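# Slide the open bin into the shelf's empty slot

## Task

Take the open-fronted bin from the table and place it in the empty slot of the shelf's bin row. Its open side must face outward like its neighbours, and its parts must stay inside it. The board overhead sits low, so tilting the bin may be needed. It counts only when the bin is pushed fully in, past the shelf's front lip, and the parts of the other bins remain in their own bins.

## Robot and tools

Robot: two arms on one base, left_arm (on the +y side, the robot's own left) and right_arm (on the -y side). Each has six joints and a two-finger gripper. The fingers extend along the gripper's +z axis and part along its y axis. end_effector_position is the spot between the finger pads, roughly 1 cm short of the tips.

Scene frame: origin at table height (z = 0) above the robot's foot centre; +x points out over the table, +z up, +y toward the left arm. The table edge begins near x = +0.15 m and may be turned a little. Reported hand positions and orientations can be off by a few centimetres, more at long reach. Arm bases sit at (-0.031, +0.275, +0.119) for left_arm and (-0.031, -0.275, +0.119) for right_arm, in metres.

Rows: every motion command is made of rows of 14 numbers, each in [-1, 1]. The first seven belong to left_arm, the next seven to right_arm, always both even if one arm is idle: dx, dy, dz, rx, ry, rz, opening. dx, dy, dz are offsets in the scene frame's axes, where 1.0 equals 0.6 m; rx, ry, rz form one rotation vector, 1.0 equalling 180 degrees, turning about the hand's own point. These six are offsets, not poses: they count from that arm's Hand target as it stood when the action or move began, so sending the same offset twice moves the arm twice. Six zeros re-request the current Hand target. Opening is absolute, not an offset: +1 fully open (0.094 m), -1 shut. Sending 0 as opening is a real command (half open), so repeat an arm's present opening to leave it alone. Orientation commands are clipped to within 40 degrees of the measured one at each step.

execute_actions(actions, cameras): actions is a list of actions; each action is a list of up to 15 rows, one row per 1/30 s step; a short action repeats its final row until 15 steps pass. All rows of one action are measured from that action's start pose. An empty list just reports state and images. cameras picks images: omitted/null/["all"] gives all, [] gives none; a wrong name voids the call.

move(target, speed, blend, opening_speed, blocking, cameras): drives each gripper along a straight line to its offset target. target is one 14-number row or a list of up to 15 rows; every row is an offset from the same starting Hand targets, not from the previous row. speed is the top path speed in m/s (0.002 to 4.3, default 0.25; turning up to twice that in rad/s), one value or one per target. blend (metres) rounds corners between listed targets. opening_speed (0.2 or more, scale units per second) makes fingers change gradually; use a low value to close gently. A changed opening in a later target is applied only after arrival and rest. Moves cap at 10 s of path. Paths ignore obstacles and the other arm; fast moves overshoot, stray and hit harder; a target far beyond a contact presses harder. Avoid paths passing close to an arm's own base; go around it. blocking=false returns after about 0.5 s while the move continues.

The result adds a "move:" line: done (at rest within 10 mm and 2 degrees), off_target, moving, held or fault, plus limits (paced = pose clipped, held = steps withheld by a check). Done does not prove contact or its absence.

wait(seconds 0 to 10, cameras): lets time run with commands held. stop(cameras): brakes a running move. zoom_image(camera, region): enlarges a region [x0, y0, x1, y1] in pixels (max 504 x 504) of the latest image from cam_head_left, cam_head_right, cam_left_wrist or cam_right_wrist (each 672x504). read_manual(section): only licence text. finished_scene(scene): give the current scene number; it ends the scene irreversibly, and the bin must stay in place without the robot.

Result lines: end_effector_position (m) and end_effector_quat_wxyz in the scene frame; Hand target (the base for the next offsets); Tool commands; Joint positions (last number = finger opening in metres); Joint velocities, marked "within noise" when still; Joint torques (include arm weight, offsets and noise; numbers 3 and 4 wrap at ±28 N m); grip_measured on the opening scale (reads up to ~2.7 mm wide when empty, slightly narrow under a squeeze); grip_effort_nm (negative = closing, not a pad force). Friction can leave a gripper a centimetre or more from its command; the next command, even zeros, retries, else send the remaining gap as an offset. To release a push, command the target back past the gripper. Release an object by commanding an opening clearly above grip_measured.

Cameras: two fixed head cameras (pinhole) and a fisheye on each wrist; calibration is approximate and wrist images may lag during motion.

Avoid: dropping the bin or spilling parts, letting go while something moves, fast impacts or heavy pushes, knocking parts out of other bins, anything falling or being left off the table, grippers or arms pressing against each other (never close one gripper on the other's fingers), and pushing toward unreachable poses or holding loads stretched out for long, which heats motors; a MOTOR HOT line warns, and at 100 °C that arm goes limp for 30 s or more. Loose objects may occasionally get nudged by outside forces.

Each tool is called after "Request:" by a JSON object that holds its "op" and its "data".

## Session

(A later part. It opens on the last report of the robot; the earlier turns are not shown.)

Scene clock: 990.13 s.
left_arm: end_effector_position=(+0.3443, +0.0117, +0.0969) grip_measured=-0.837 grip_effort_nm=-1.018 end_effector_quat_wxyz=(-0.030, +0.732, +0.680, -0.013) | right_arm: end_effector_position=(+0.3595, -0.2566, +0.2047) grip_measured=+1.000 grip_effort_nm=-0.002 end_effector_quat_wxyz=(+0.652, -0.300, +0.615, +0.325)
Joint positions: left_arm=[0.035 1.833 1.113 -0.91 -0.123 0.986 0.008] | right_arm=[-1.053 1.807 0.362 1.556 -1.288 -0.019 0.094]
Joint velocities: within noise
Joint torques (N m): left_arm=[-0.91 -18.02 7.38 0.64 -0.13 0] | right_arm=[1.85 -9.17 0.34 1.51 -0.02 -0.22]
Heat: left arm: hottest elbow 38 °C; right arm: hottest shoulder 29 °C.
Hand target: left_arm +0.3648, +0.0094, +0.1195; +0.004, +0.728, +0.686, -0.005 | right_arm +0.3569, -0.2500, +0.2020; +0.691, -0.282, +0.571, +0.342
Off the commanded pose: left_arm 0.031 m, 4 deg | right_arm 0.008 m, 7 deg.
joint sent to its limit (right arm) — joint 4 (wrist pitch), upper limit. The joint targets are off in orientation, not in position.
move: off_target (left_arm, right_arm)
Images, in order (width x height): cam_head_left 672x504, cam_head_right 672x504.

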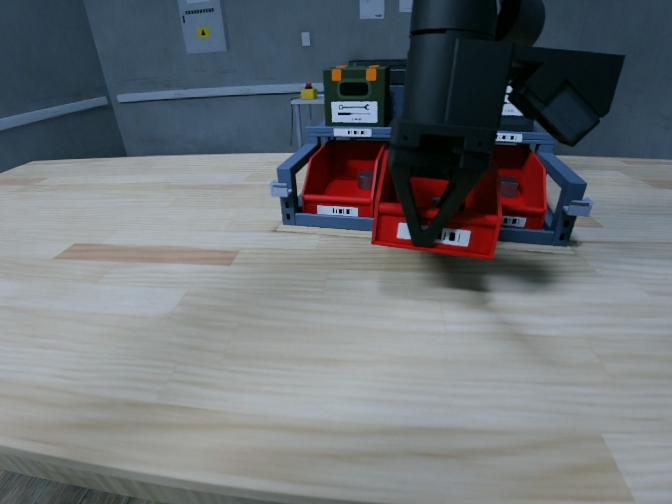

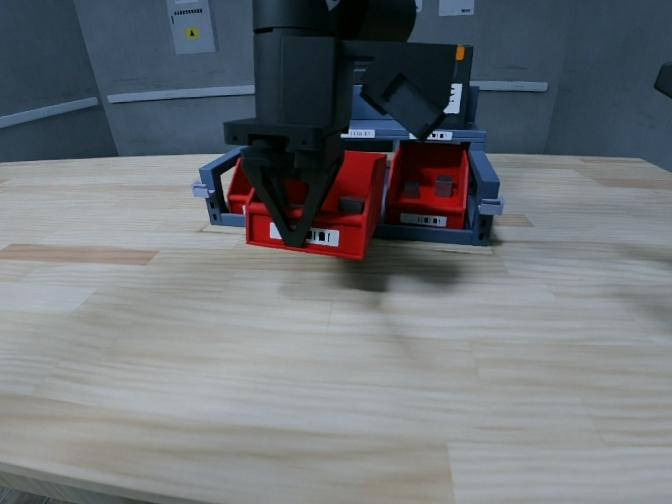

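Request:
{"op": "move", "data": {"target": [0.1133,-0.0117,0.0,0,0,-0.004,-0.95, 0,0,0,0,0,0,1], "speed": 0.1, "cameras": ["cam_head_left","cam_head_right","cam_right_wrist"]}}

Request:
{"op": "zoom_image", "data": {"camera": "cam_head_right", "region": [220, 110, 480, 260]}}

Request:
{"op": "zoom_image", "data": {"camera": "cam_head_left", "region": [300, 110, 520, 260]}}

Request:
{"op": "zoom_image", "data": {"camera": "cam_right_wrist", "region": [220, 150, 440, 310]}}

Scene clock: 997.73 s.
left_arm: end_effector_position=(+0.3971, +0.0129, +0.0936) grip_measured=-0.837 grip_effort_nm=-1.018 end_effector_quat_wxyz=(-0.033, +0.736, +0.676, -0.015) | right_arm: end_effector_position=(+0.3595, -0.2566, +0.2047) grip_measured=+1.000 grip_effort_nm=-0.002 end_effector_quat_wxyz=(+0.652, -0.300, +0.615, +0.325)
Joint positions: left_arm=[0.1 1.919 1.257 -0.966 -0.124 1.064 0.008] | right_arm=[-1.053 1.807 0.362 1.556 -1.288 -0.019 0.094]
Joint velocities: within noise
Joint torques (N m): left_arm=[-1.08 -17.38 11.37 -0.2 -0.03 0] | right_arm=[1.85 -9.23 0.32 1.47 -0.03 -0.22]
Heat: left arm: hottest elbow 38 °C; right arm: hottest shoulder 29 °C.
Hand target: left_arm +0.4329, +0.0025, +0.1196; +0.004, +0.732, +0.681, -0.005 | right_arm +0.3569, -0.2500, +0.2020; +0.691, -0.282, +0.571, +0.342
Off the commanded pose: left_arm 0.045 m, 4 deg | right_arm 0.008 m, 7 deg.
joint sent to its limit (right arm) — joint 4 (wrist pitch), upper limit. The joint targets are off in orientation, not in position.
move: off_target (left_arm, right_arm)
camera_calibration:
cam_right_wrist: T_world_to_cam=[[0.801137, -0.598447, 0.00640002, -0.44121], [-0.317993, -0.434705, -0.842563, 0.177766], [0.507012, 0.672973, -0.53856, 0.222723], [0, 0, 0, 1]] pos_world=[0.297074, -0.336652, 0.272552]
Images, in order (width x height): cam_head_left 672x504, cam_head_right 672x504, cam_right_wrist 672x504.

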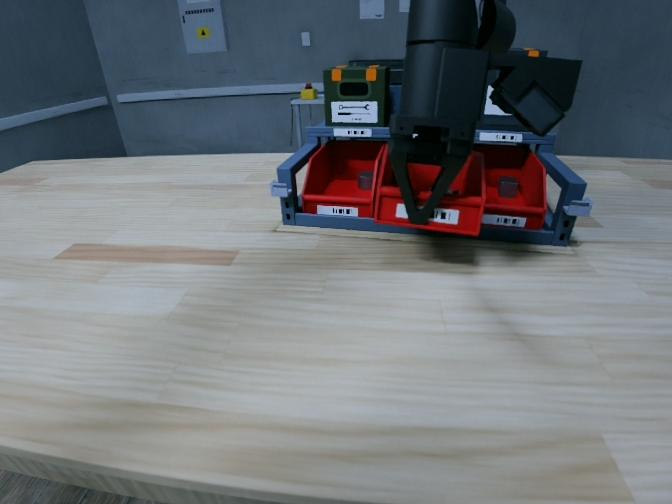

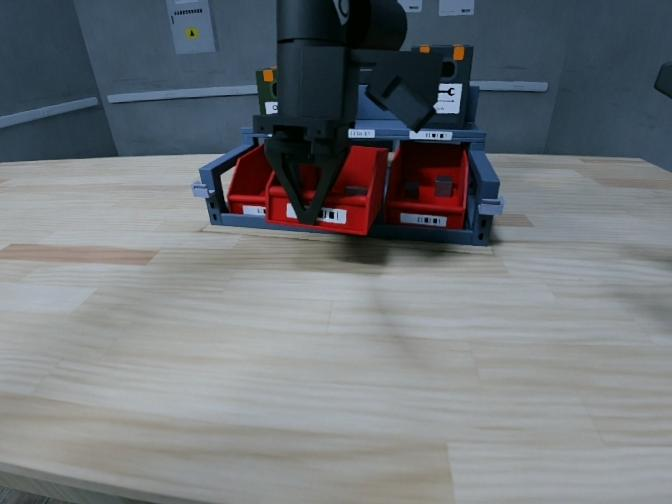

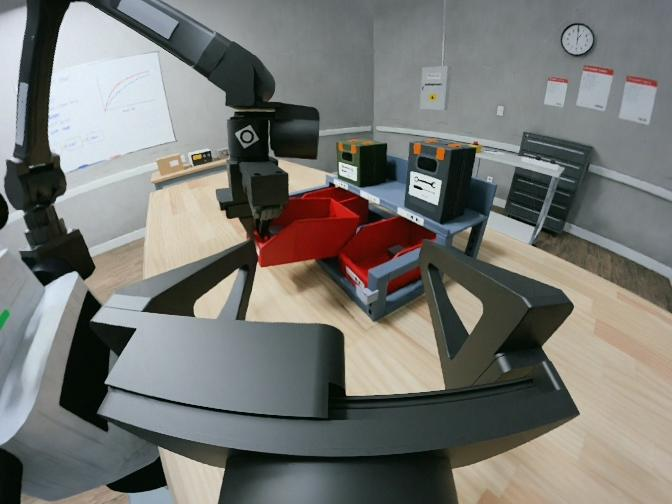

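Scaled by 1.938 from the camera's 672x504 image, which has a finer 960x720 frame.

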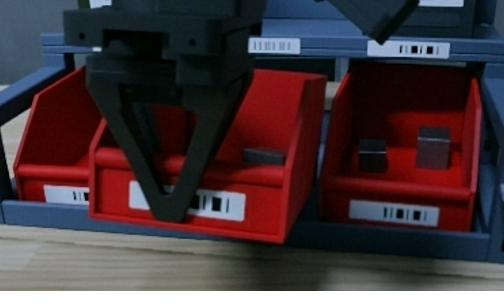

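Scaled by 2.291 from the camera's 672x504 image, which has a finer 960x720 frame.

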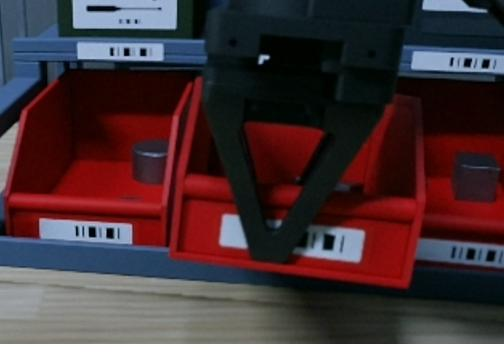

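Scaled by 2.291 from the camera's 672x504 image, which has a finer 960x720 frame.

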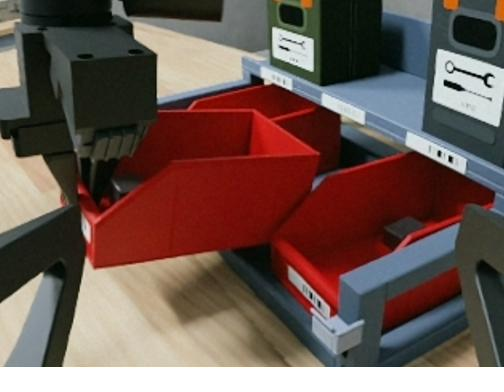

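Request:
{"op": "move", "data": {"target": [0.085,-0.0133,-0.035,0,0,0,-0.95, 0,0,0,0,0,0,1], "speed": 0.08, "cameras": ["cam_head_left","cam_head_right","cam_right_wrist"]}}

Request:
{"op": "zoom_image", "data": {"camera": "cam_head_right", "region": [220, 110, 480, 260]}}

Request:
{"op": "zoom_image", "data": {"camera": "cam_right_wrist", "region": [220, 150, 440, 310]}}

Scene clock: 1007.63 s.
left_arm: end_effector_position=(+0.4471, +0.0040, +0.0741) grip_measured=-0.837 grip_effort_nm=-1.023 end_effector_quat_wxyz=(-0.032, +0.735, +0.677, -0.016) | right_arm: end_effector_position=(+0.3595, -0.2566, +0.2047) grip_measured=+1.000 grip_effort_nm=-0.002 end_effector_quat_wxyz=(+0.652, -0.300, +0.615, +0.325)
Joint positions: left_arm=[0.142 2.041 1.412 -0.992 -0.124 1.102 0.008] | right_arm=[-1.053 1.807 0.362 1.556 -1.288 -0.019 0.094]
Joint velocities: within noise
Joint torques (N m): left_arm=[-1.49 -19.08 11.74 -0.13 0.02 0.04] | right_arm=[1.9 -9.17 0.39 1.48 -0.03 -0.22]
Heat: left arm: hottest elbow 38 °C; right arm: hottest shoulder 29 °C.
Hand target: left_arm +0.4837, -0.0055, +0.0984; +0.004, +0.732, +0.681, -0.005 | right_arm +0.3569, -0.2500, +0.2020; +0.691, -0.282, +0.571, +0.342
Off the commanded pose: left_arm 0.045 m, 4 deg | right_arm 0.008 m, 7 deg.
joint sent to its limit (right arm) — joint 4 (wrist pitch), upper limit. The joint targets are off in orientation, not in position.
move: off_target (left_arm, right_arm)
camera_calibration:
cam_right_wrist: T_world_to_cam=[[0.801137, -0.598447, 0.00640002, -0.44121], [-0.317993, -0.434705, -0.842563, 0.177766], [0.507012, 0.672973, -0.53856, 0.222723], [0, 0, 0, 1]] pos_world=[0.297074, -0.336652, 0.272552]
Images, in order (width x height): cam_head_left 672x504, cam_head_right 672x504, cam_right_wrist 672x504.

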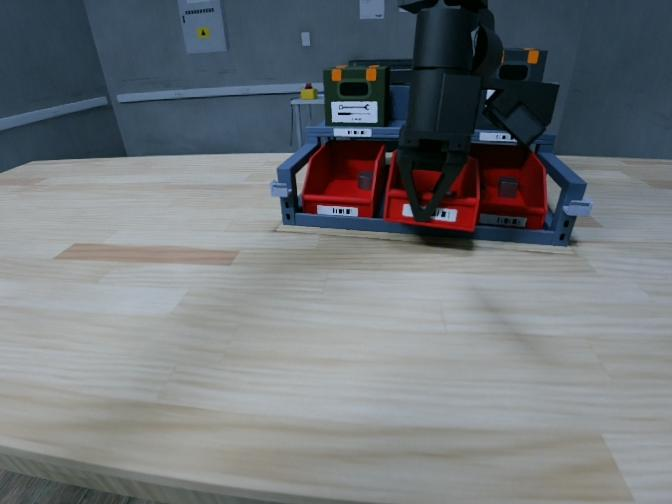

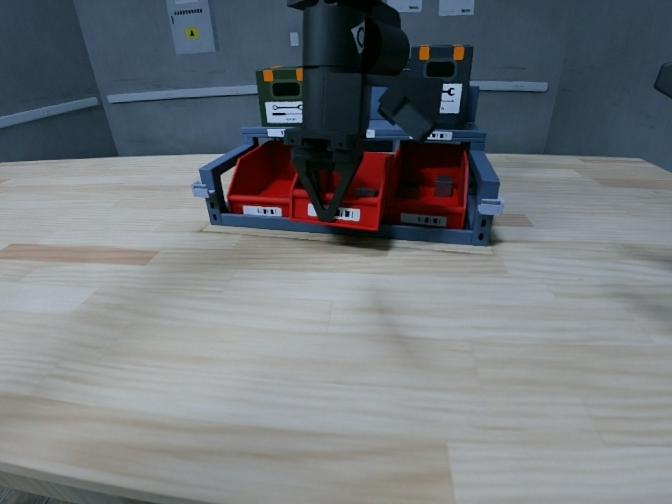

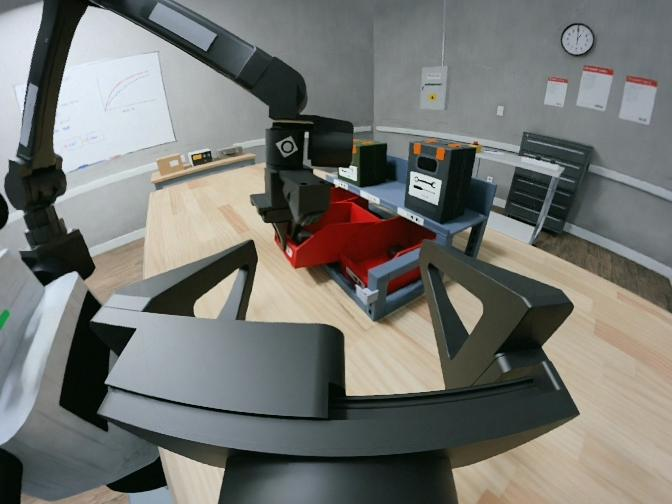

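Scaled by 1.938 from the camera's 672x504 image, which has a finer 960x720 frame.

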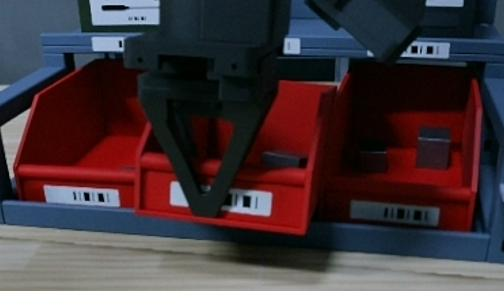

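Scaled by 2.291 from the camera's 672x504 image, which has a finer 960x720 frame.

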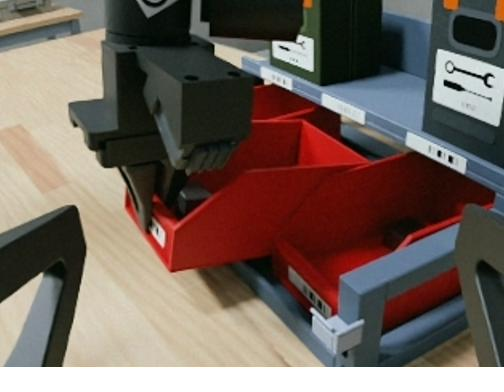

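Request:
{"op": "move", "data": {"target": [0.06,-0.0042,-0.018,0,-0.015,0,-0.95, 0,0,0,0,0,0,1], "speed": 0.08, "cameras": ["cam_head_left","cam_head_right","cam_right_wrist"]}}

Request:
{"op": "zoom_image", "data": {"camera": "cam_right_wrist", "region": [240, 150, 460, 310]}}

Scene clock: 1018.53 s.
left_arm: end_effector_position=(+0.4801, +0.0018, +0.0685) grip_measured=-0.837 grip_effort_nm=-1.018 end_effector_quat_wxyz=(-0.021, +0.738, +0.675, -0.002) | right_arm: end_effector_position=(+0.3595, -0.2566, +0.2047) grip_measured=+1.000 grip_effort_nm=0.002 end_effector_quat_wxyz=(+0.652, -0.300, +0.615, +0.325)
Joint positions: left_arm=[0.163 2.093 1.493 -0.99 -0.146 1.133 0.008] | right_arm=[-1.053 1.807 0.362 1.556 -1.288 -0.019 0.094]
Joint velocities: within noise
Joint torques (N m): left_arm=[-1.44 -19.25 11.84 0.91 -0.05 0.01] | right_arm=[1.79 -9.35 0.38 1.47 -0.03 -0.22]
Heat: left arm: hottest elbow 39 °C; right arm: hottest shoulder 29 °C.
Hand target: left_arm +0.5198, -0.0079, +0.0877; +0.020, +0.732, +0.681, +0.013 | right_arm +0.3569, -0.2500, +0.2020; +0.691, -0.282, +0.571, +0.342
Off the commanded pose: left_arm 0.045 m, 5 deg | right_arm 0.008 m, 7 deg.
joint sent to its limit (right arm) — joint 4 (wrist pitch), upper limit. The joint targets are off in orientation, not in position.
move: off_target (left_arm, right_arm)
camera_calibration:
cam_right_wrist: T_world_to_cam=[[0.801137, -0.598447, 0.00640002, -0.44121], [-0.317993, -0.434705, -0.842563, 0.177766], [0.507012, 0.672973, -0.53856, 0.222723], [0, 0, 0, 1]] pos_world=[0.297074, -0.336652, 0.272552]
Images, in order (width x height): cam_head_left 672x504, cam_head_right 672x504, cam_right_wrist 672x504.

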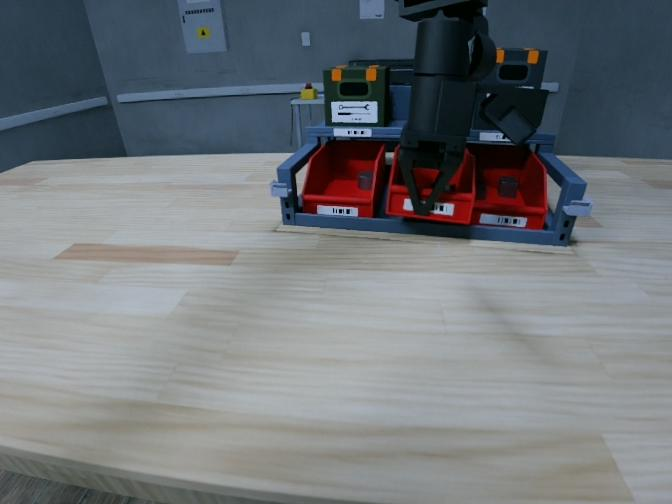

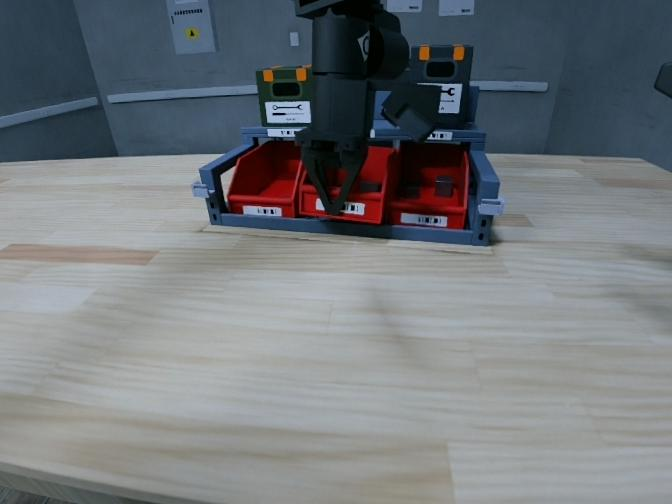

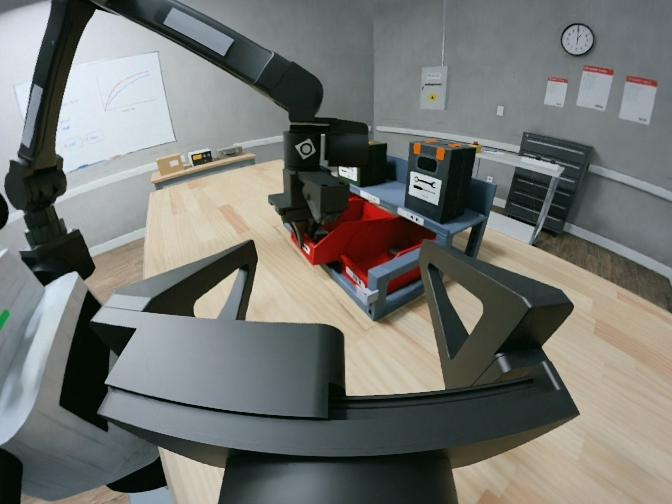

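Scaled by 2.291 from the camera's 672x504 image, which has a finer 960x720 frame.

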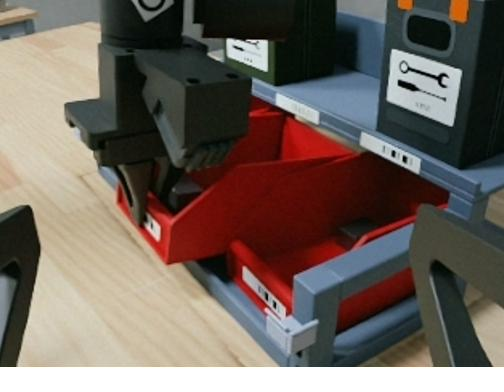

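Request:
{"op": "zoom_image", "data": {"camera": "cam_right_wrist", "region": [320, 180, 440, 270]}}

Request:
{"op": "zoom_image", "data": {"camera": "cam_head_right", "region": [280, 110, 420, 240]}}

Request:
{"op": "zoom_image", "data": {"camera": "cam_head_left", "region": [370, 110, 510, 250]}}

Scaled by 4.200 from the camera's 672x504 image, which has a finer 960x720 frame.

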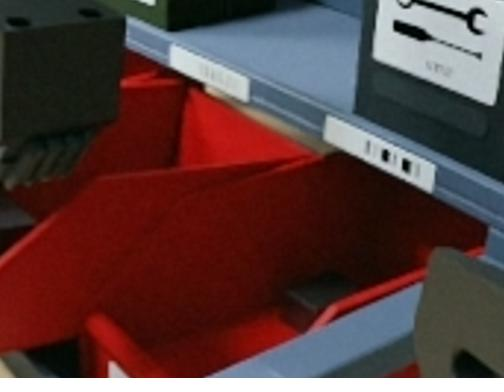

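Scaled by 3.600 from the camera's 672x504 image, which has a finer 960x720 frame.

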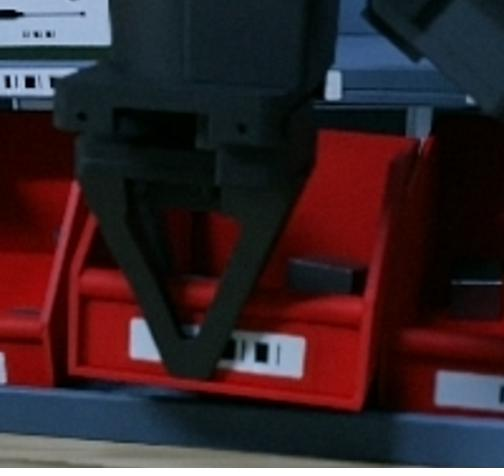

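Scaled by 3.600 from the camera's 672x504 image, which has a finer 960x720 frame.

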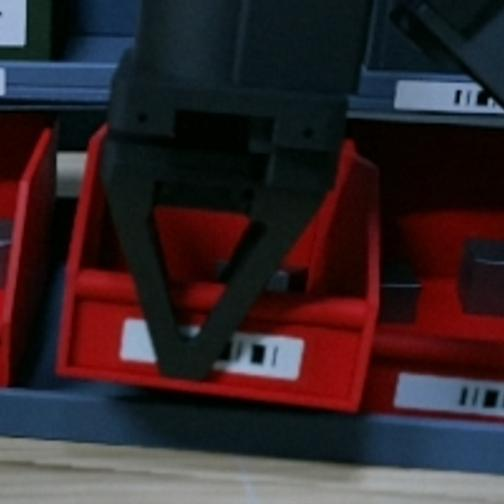

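Request:
{"op": "move", "data": {"target": [0.065,-0.0045,-0.013,0,-0.011,0.003,-0.95, 0,0,0,0,0,0,1], "speed": 0.08, "cameras": ["cam_head_left","cam_head_right","cam_right_wrist","cam_left_wrist"]}}

Request:
{"op": "zoom_image", "data": {"camera": "cam_head_right", "region": [280, 110, 420, 240]}}

Request:
{"op": "zoom_image", "data": {"camera": "cam_head_left", "region": [370, 110, 510, 250]}}

Request:
{"op": "zoom_image", "data": {"camera": "cam_right_wrist", "region": [260, 170, 440, 300]}}

Scene clock: 1036.33 s.
left_arm: end_effector_position=(+0.5205, -0.0036, +0.0607) grip_measured=-0.837 grip_effort_nm=-1.023 end_effector_quat_wxyz=(-0.005, +0.735, +0.678, +0.011) | right_arm: end_effector_position=(+0.3595, -0.2566, +0.2047) grip_measured=+1.000 grip_effort_nm=-0.002 end_effector_quat_wxyz=(+0.652, -0.300, +0.615, +0.325)
Joint positions: left_arm=[0.185 2.163 1.605 -0.99 -0.16 1.153 0.008] | right_arm=[-1.053 1.807 0.362 1.556 -1.288 -0.019 0.094]
Joint velocities: within noise
Joint torques (N m): left_arm=[-1.67 -20.37 12.14 0.81 -0.07 0.02] | right_arm=[1.73 -9.23 0.39 1.5 -0.02 -0.21]
Heat: left arm: hottest elbow 42 °C; right arm: hottest shoulder 29 °C.
Hand target: left_arm +0.5588, -0.0109, +0.0799; +0.032, +0.728, +0.684, +0.026 | right_arm +0.3569, -0.2500, +0.2020; +0.691, -0.282, +0.571, +0.342
Off the commanded pose: left_arm 0.043 m, 5 deg | right_arm 0.008 m, 7 deg.
joint sent to its limit (right arm) — joint 4 (wrist pitch), upper limit. The joint targets are off in orientation, not in position.
move: off_target (left_arm, right_arm)
camera_calibration:
cam_left_wrist: T_world_to_cam=[[-0.996943, 0.0774817, -0.01002, 0.517564], [0.0557798, 0.795705, 0.603111, -0.0561327], [0.054703, 0.600708, -0.797594, 0.144536], [0, 0, 0, 1]] pos_world=[0.511207, -0.0822609, 0.154322]
cam_right_wrist: T_world_to_cam=[[0.801137, -0.598447, 0.00640002, -0.44121], [-0.317993, -0.434705, -0.842563, 0.177766], [0.507012, 0.672973, -0.53856, 0.222723], [0, 0, 0, 1]] pos_world=[0.297074, -0.336652, 0.272552]

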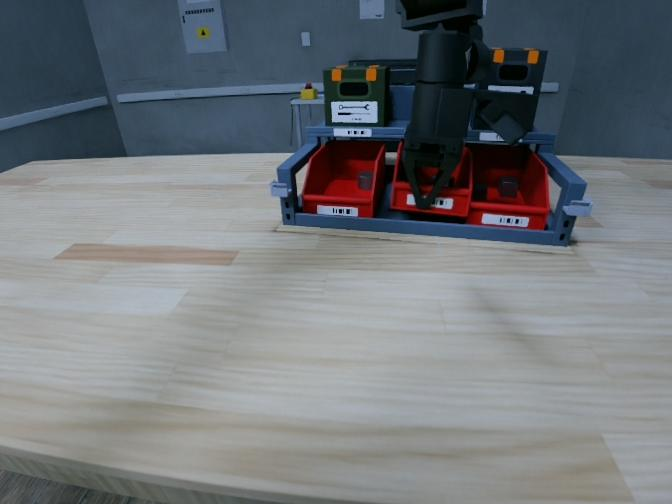

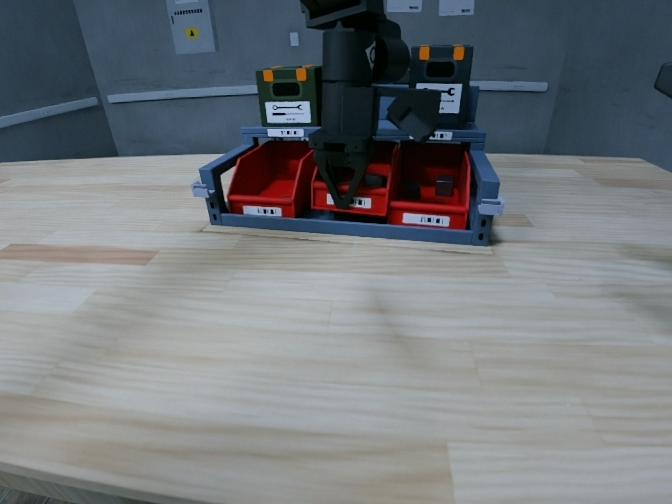

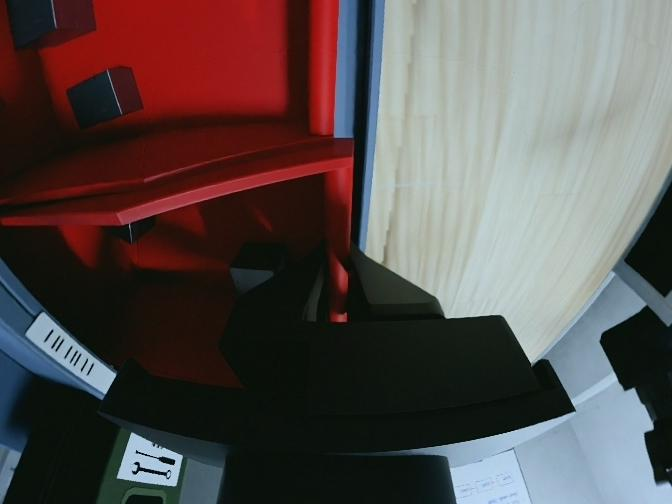

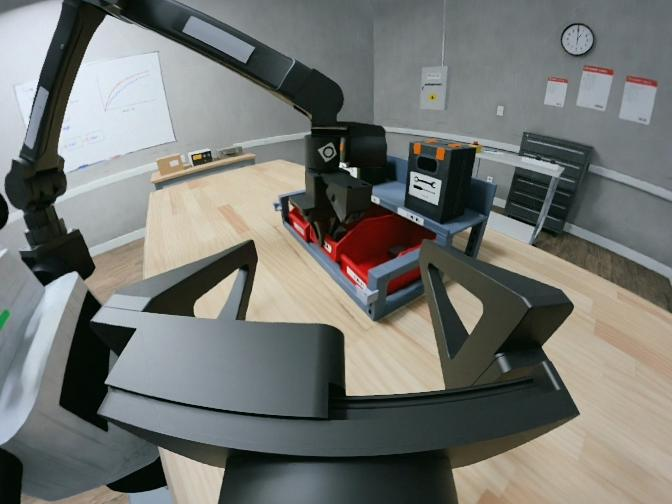

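Scaled by 3.600 from the camera's 672x504 image, which has a finer 960x720 frame.

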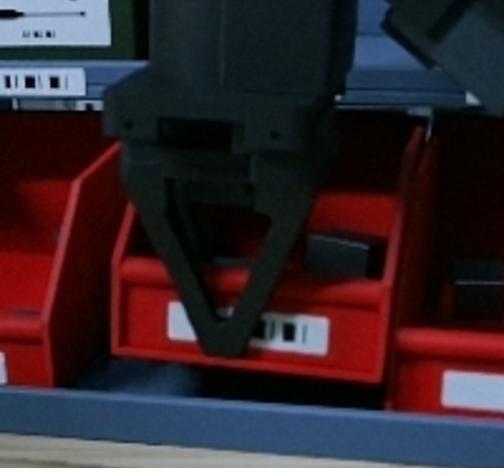

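Scaled by 3.600 from the camera's 672x504 image, which has a finer 960x720 frame.

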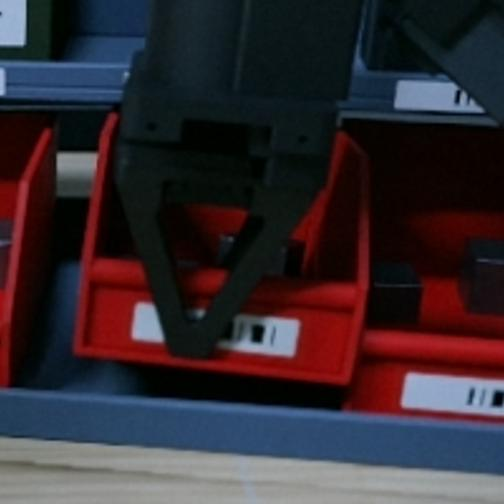

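Scaled by 2.800 from the camera's 672x504 image, which has a finer 960x720 frame.

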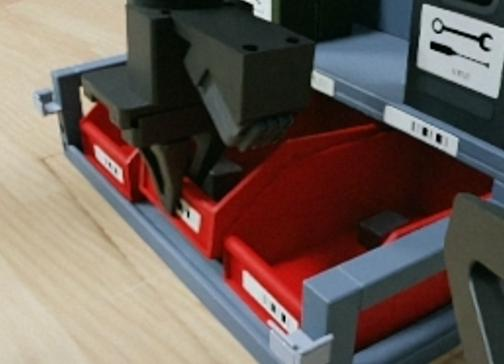

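Request:
{"op": "zoom_image", "data": {"camera": "cam_left_wrist", "region": [270, 0, 430, 240]}}

Scaled by 2.100 from the camera's 672x504 image, which has a finer 960x720 frame.

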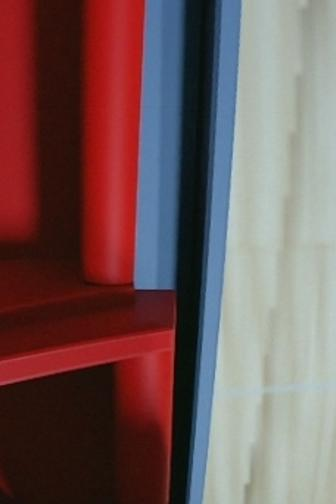

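Request:
{"op": "move", "data": {"target": [0.005,0,-0.036,0,-0.033,0,-0.95, 0,0,0,0,0,0,1], "speed": 0.05, "cameras": ["cam_head_left","cam_head_right","cam_right_wrist","cam_left_wrist"]}}

Request:
{"op": "zoom_image", "data": {"camera": "cam_head_right", "region": [280, 110, 420, 240]}}

Request:
{"op": "zoom_image", "data": {"camera": "cam_left_wrist", "region": [270, 0, 430, 240]}}

Request:
{"op": "zoom_image", "data": {"camera": "cam_right_wrist", "region": [260, 170, 440, 300]}}

Scene clock: 1063.50 s.
left_arm: end_effector_position=(+0.5300, -0.0038, +0.0439) grip_measured=-0.837 grip_effort_nm=-1.018 end_effector_quat_wxyz=(+0.024, +0.735, +0.676, +0.042) | right_arm: end_effector_position=(+0.3595, -0.2566, +0.2047) grip_measured=+1.000 grip_effort_nm=-0.002 end_effector_quat_wxyz=(+0.652, -0.300, +0.615, +0.325)
Joint positions: left_arm=[0.185 2.169 1.558 -0.861 -0.199 1.168 0.008] | right_arm=[-1.053 1.807 0.362 1.556 -1.288 -0.019 0.094]
Joint velocities: within noise
Joint torques (N m): left_arm=[-2.14 -20.89 8.96 3.14 -0.41 -0.03] | right_arm=[1.9 -9.29 0.39 1.5 -0.02 -0.21]
Heat: left arm: hottest elbow 44 °C; right arm: hottest shoulder 29 °C.
Hand target: left_arm +0.5617, -0.0108, +0.0583; +0.067, +0.726, +0.681, +0.063 | right_arm +0.3569, -0.2500, +0.2020; +0.691, -0.282, +0.571, +0.342
Off the commanded pose: left_arm 0.036 m, 6 deg | right_arm 0.008 m, 7 deg.
joint sent to its limit (right arm) — joint 4 (wrist pitch), upper limit. The joint targets are off in orientation, not in position.
move: off_target (left_arm, right_arm)
camera_calibration:
cam_left_wrist: T_world_to_cam=[[-0.992293, 0.0805488, -0.0941664, 0.528137], [0.00722548, 0.796232, 0.604948, -0.0207263], [0.123706, 0.599605, -0.790677, 0.0939259], [0, 0, 0, 1]] pos_world=[0.512597, -0.0823563, 0.136536]
cam_right_wrist: T_world_to_cam=[[0.801137, -0.598447, 0.00640002, -0.44121], [-0.317993, -0.434705, -0.842563, 0.177766], [0.507012, 0.672973, -0.53856, 0.222723], [0, 0, 0, 1]] pos_world=[0.297074, -0.336652, 0.272552]

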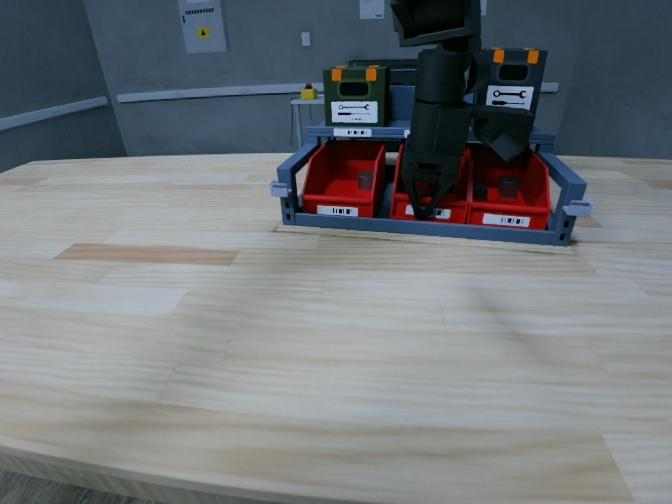

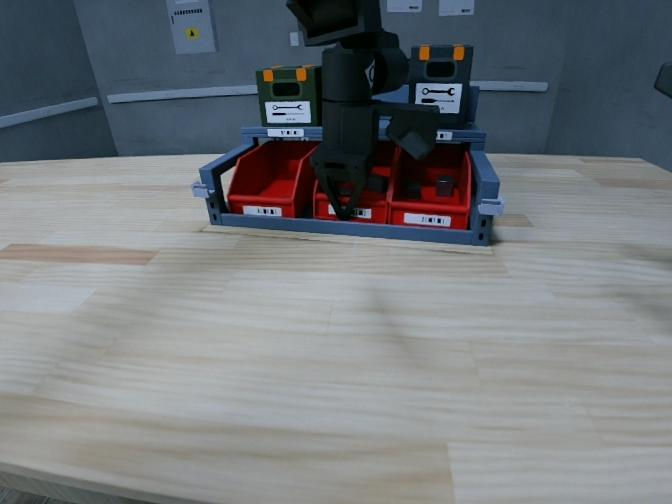

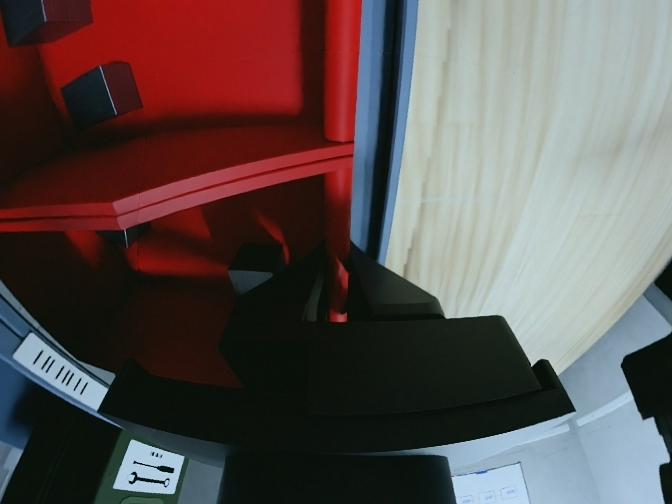

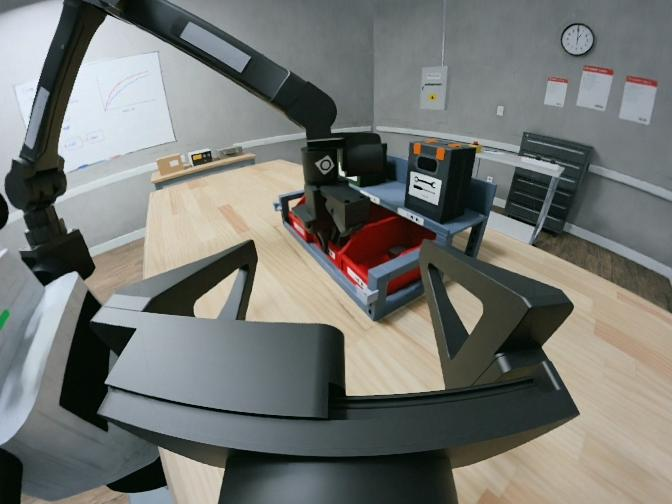

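Scaled by 3.600 from the camera's 672x504 image, which has a finer 960x720 frame.

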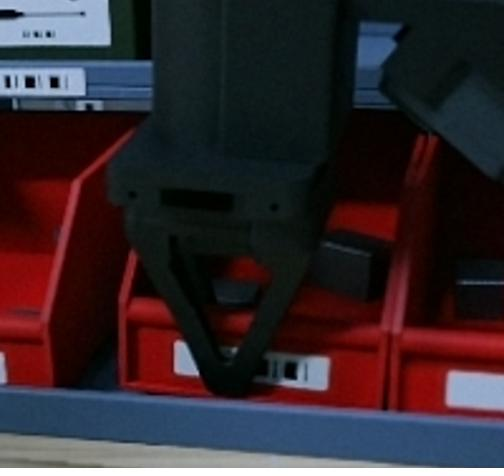

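Scaled by 2.100 from the camera's 672x504 image, which has a finer 960x720 frame.

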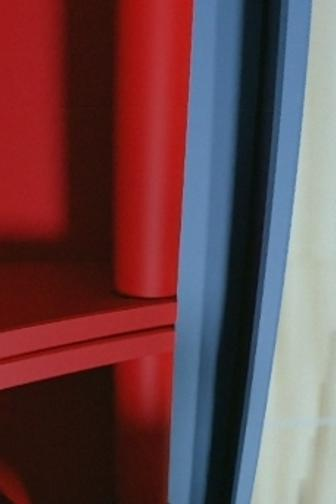

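Scaled by 2.800 from the camera's 672x504 image, which has a finer 960x720 frame.

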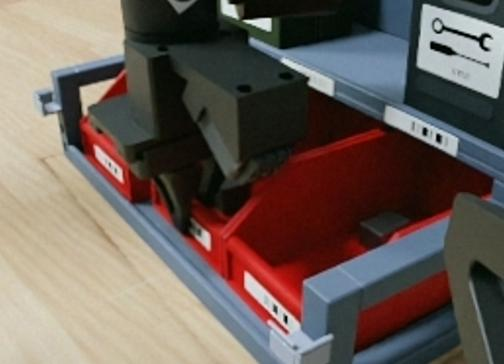

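Request:
{"op": "move", "data": {"target": [0,0,-0.015,0,0.006,0,-0.95, 0,0,0,0,0,0,1], "speed": 0.05, "cameras": ["cam_head_left","cam_head_right","cam_left_wrist"]}}

Request:
{"op": "zoom_image", "data": {"camera": "cam_head_right", "region": [280, 110, 420, 240]}}

Scene clock: 1070.33 s.
left_arm: end_effector_position=(+0.5297, -0.0038, +0.0424) grip_measured=-0.837 grip_effort_nm=-1.023 end_effector_quat_wxyz=(+0.023, +0.735, +0.676, +0.042) | right_arm: end_effector_position=(+0.3595, -0.2566, +0.2047) grip_measured=+1.000 grip_effort_nm=-0.002 end_effector_quat_wxyz=(+0.652, -0.300, +0.615, +0.325)
Joint positions: left_arm=[0.185 2.171 1.558 -0.86 -0.199 1.168 0.008] | right_arm=[-1.053 1.807 0.362 1.556 -1.288 -0.019 0.094]
Joint velocities: within noise
Joint torques (N m): left_arm=[-1.79 -19.78 9.85 2.65 -0.06 -0.01] | right_arm=[1.73 -9.17 0.38 1.52 -0.02 -0.22]
Heat: left arm: hottest elbow 43 °C; right arm: hottest shoulder 29 °C.
Hand target: left_arm +0.5618, -0.0109, +0.0495; +0.061, +0.727, +0.682, +0.056 | right_arm +0.3569, -0.2500, +0.2020; +0.691, -0.282, +0.571, +0.342
Off the commanded pose: left_arm 0.033 m, 5 deg | right_arm 0.008 m, 7 deg.
joint sent to its limit (right arm) — joint 4 (wrist pitch), upper limit. The joint targets are off in orientation, not in position.
move: off_target (left_arm, right_arm)
camera_calibration:
cam_left_wrist: T_world_to_cam=[[-0.992369, 0.0812255, -0.0927668, 0.527699], [0.00852921, 0.795776, 0.605531, -0.0204656], [0.123006, 0.600119, -0.790396, 0.0931093], [0, 0, 0, 1]] pos_world=[0.512394, -0.0824533, 0.134939]
Images, in order (width x height): cam_head_left 672x504, cam_head_right 672x504, cam_left_wrist 672x504.

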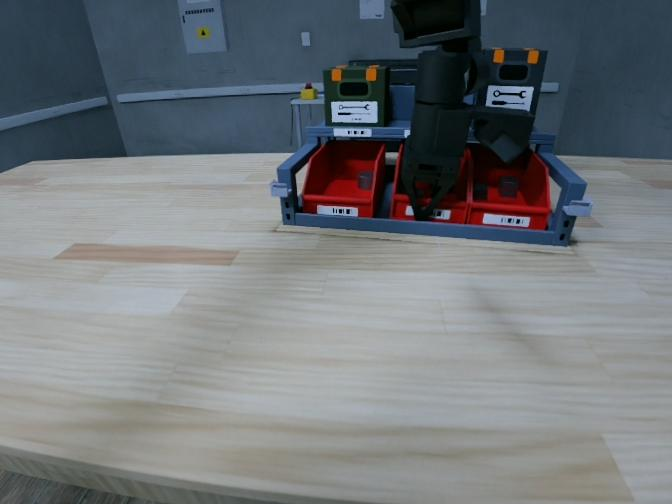

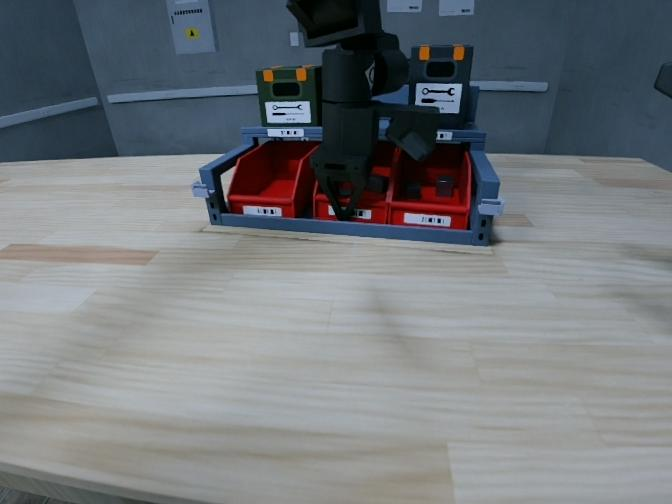

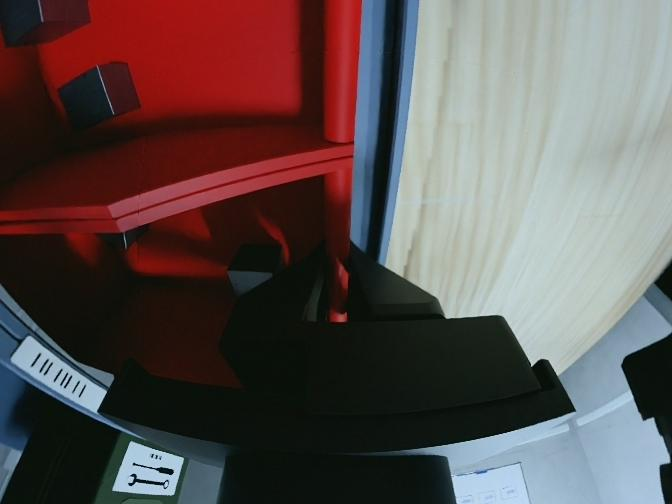

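Scaled by 3.600 from the camera's 672x504 image, which has a finer 960x720 frame.

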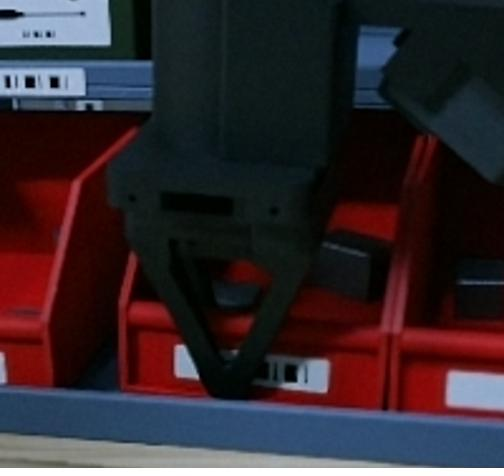

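Request:
{"op": "zoom_image", "data": {"camera": "cam_head_left", "region": [370, 130, 510, 250]}}

Request:
{"op": "zoom_image", "data": {"camera": "cam_head_left", "region": [290, 130, 430, 250]}}

Scaled by 3.600 from the camera's 672x504 image, which has a finer 960x720 frame.

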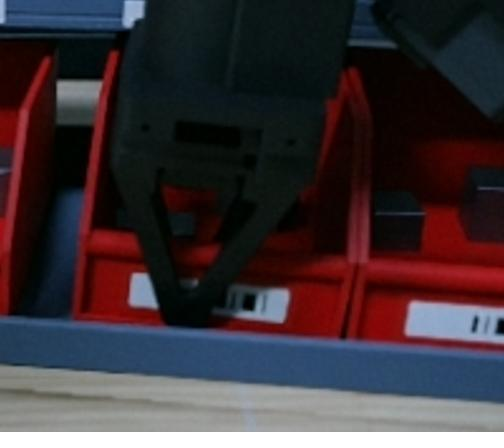

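Scaled by 3.600 from the camera's 672x504 image, which has a finer 960x720 frame.

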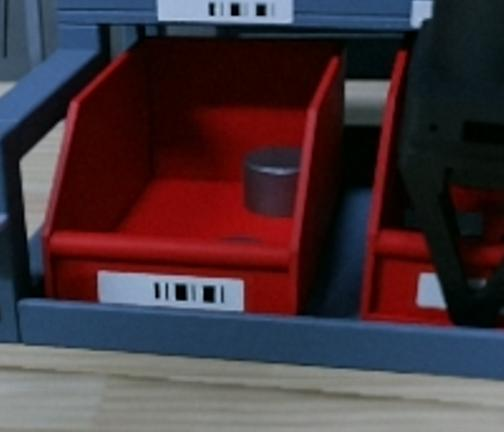

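Request:
{"op": "move", "data": {"target": [0,0,0,0,0,0,-0.45, 0,0,0,0,0,0,1], "speed": 0.05, "opening_speed": 0.3, "cameras": ["cam_head_left","cam_head_right","cam_left_wrist"]}}

Request:
{"op": "zoom_image", "data": {"camera": "cam_head_left", "region": [370, 130, 510, 250]}}

Scene clock: 1097.60 s.
left_arm: end_effector_position=(+0.5366, -0.0075, +0.0395) grip_measured=-0.453 grip_effort_nm=0.134 end_effector_quat_wxyz=(+0.037, +0.733, +0.678, +0.048) | right_arm: end_effector_position=(+0.3595, -0.2566, +0.2047) grip_measured=+1.000 grip_effort_nm=0.002 end_effector_quat_wxyz=(+0.652, -0.300, +0.615, +0.325)
Joint positions: left_arm=[0.185 2.177 1.558 -0.822 -0.202 1.168 0.026] | right_arm=[-1.053 1.807 0.362 1.556 -1.288 -0.019 0.094]
Joint velocities: within noise
Joint torques (N m): left_arm=[-1.85 -20.07 10.03 1.09 0.07 0] | right_arm=[1.85 -9.23 0.38 1.5 -0.04 -0.22]
Heat: left arm: hottest elbow 41 °C; right arm: hottest shoulder 29 °C.
Hand target: left_arm +0.5618, -0.0108, +0.0493; +0.061, +0.727, +0.682, +0.056 | right_arm +0.3569, -0.2500, +0.2020; +0.691, -0.282, +0.571, +0.342
Off the commanded pose: left_arm 0.027 m, 3 deg | right_arm 0.008 m, 7 deg.
joint sent to its limit (right arm) — joint 4 (wrist pitch), upper limit. The joint targets are off in orientation, not in position.
move: off_target (left_arm, right_arm)
camera_calibration:
cam_left_wrist: T_world_to_cam=[[-0.989641, 0.0755177, -0.122098, 0.534211], [-0.0122207, 0.803073, 0.595755, -0.00427563], [0.143043, 0.591076, -0.793831, 0.0815172], [0, 0, 0, 1]] pos_world=[0.516964, -0.0850915, 0.132484]
Images, in order (width x height): cam_head_left 672x504, cam_head_right 672x504, cam_left_wrist 672x504.

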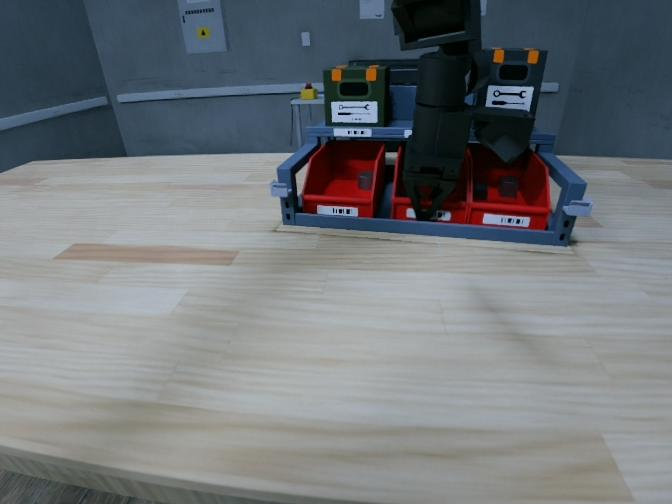

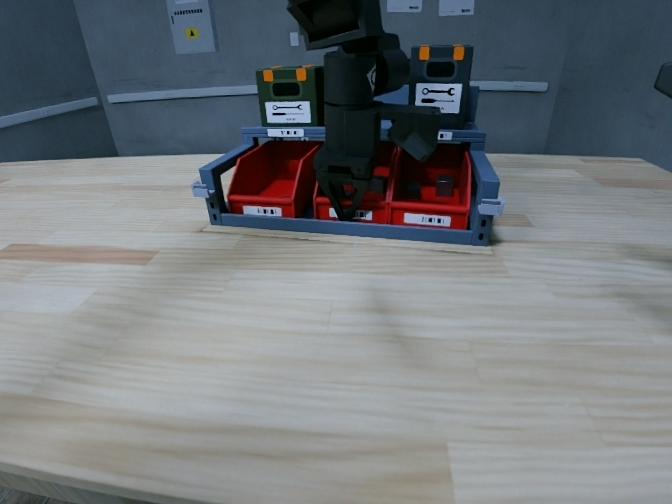

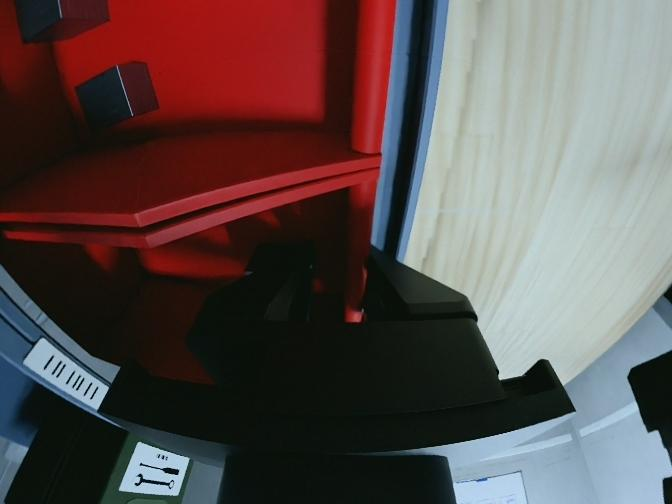

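Scaled by 3.600 from the camera's 672x504 image, which has a finer 960x720 frame.

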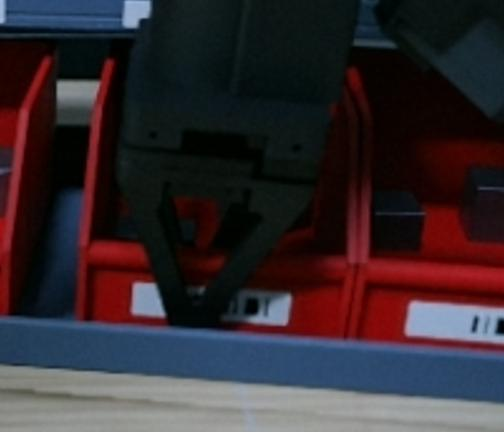

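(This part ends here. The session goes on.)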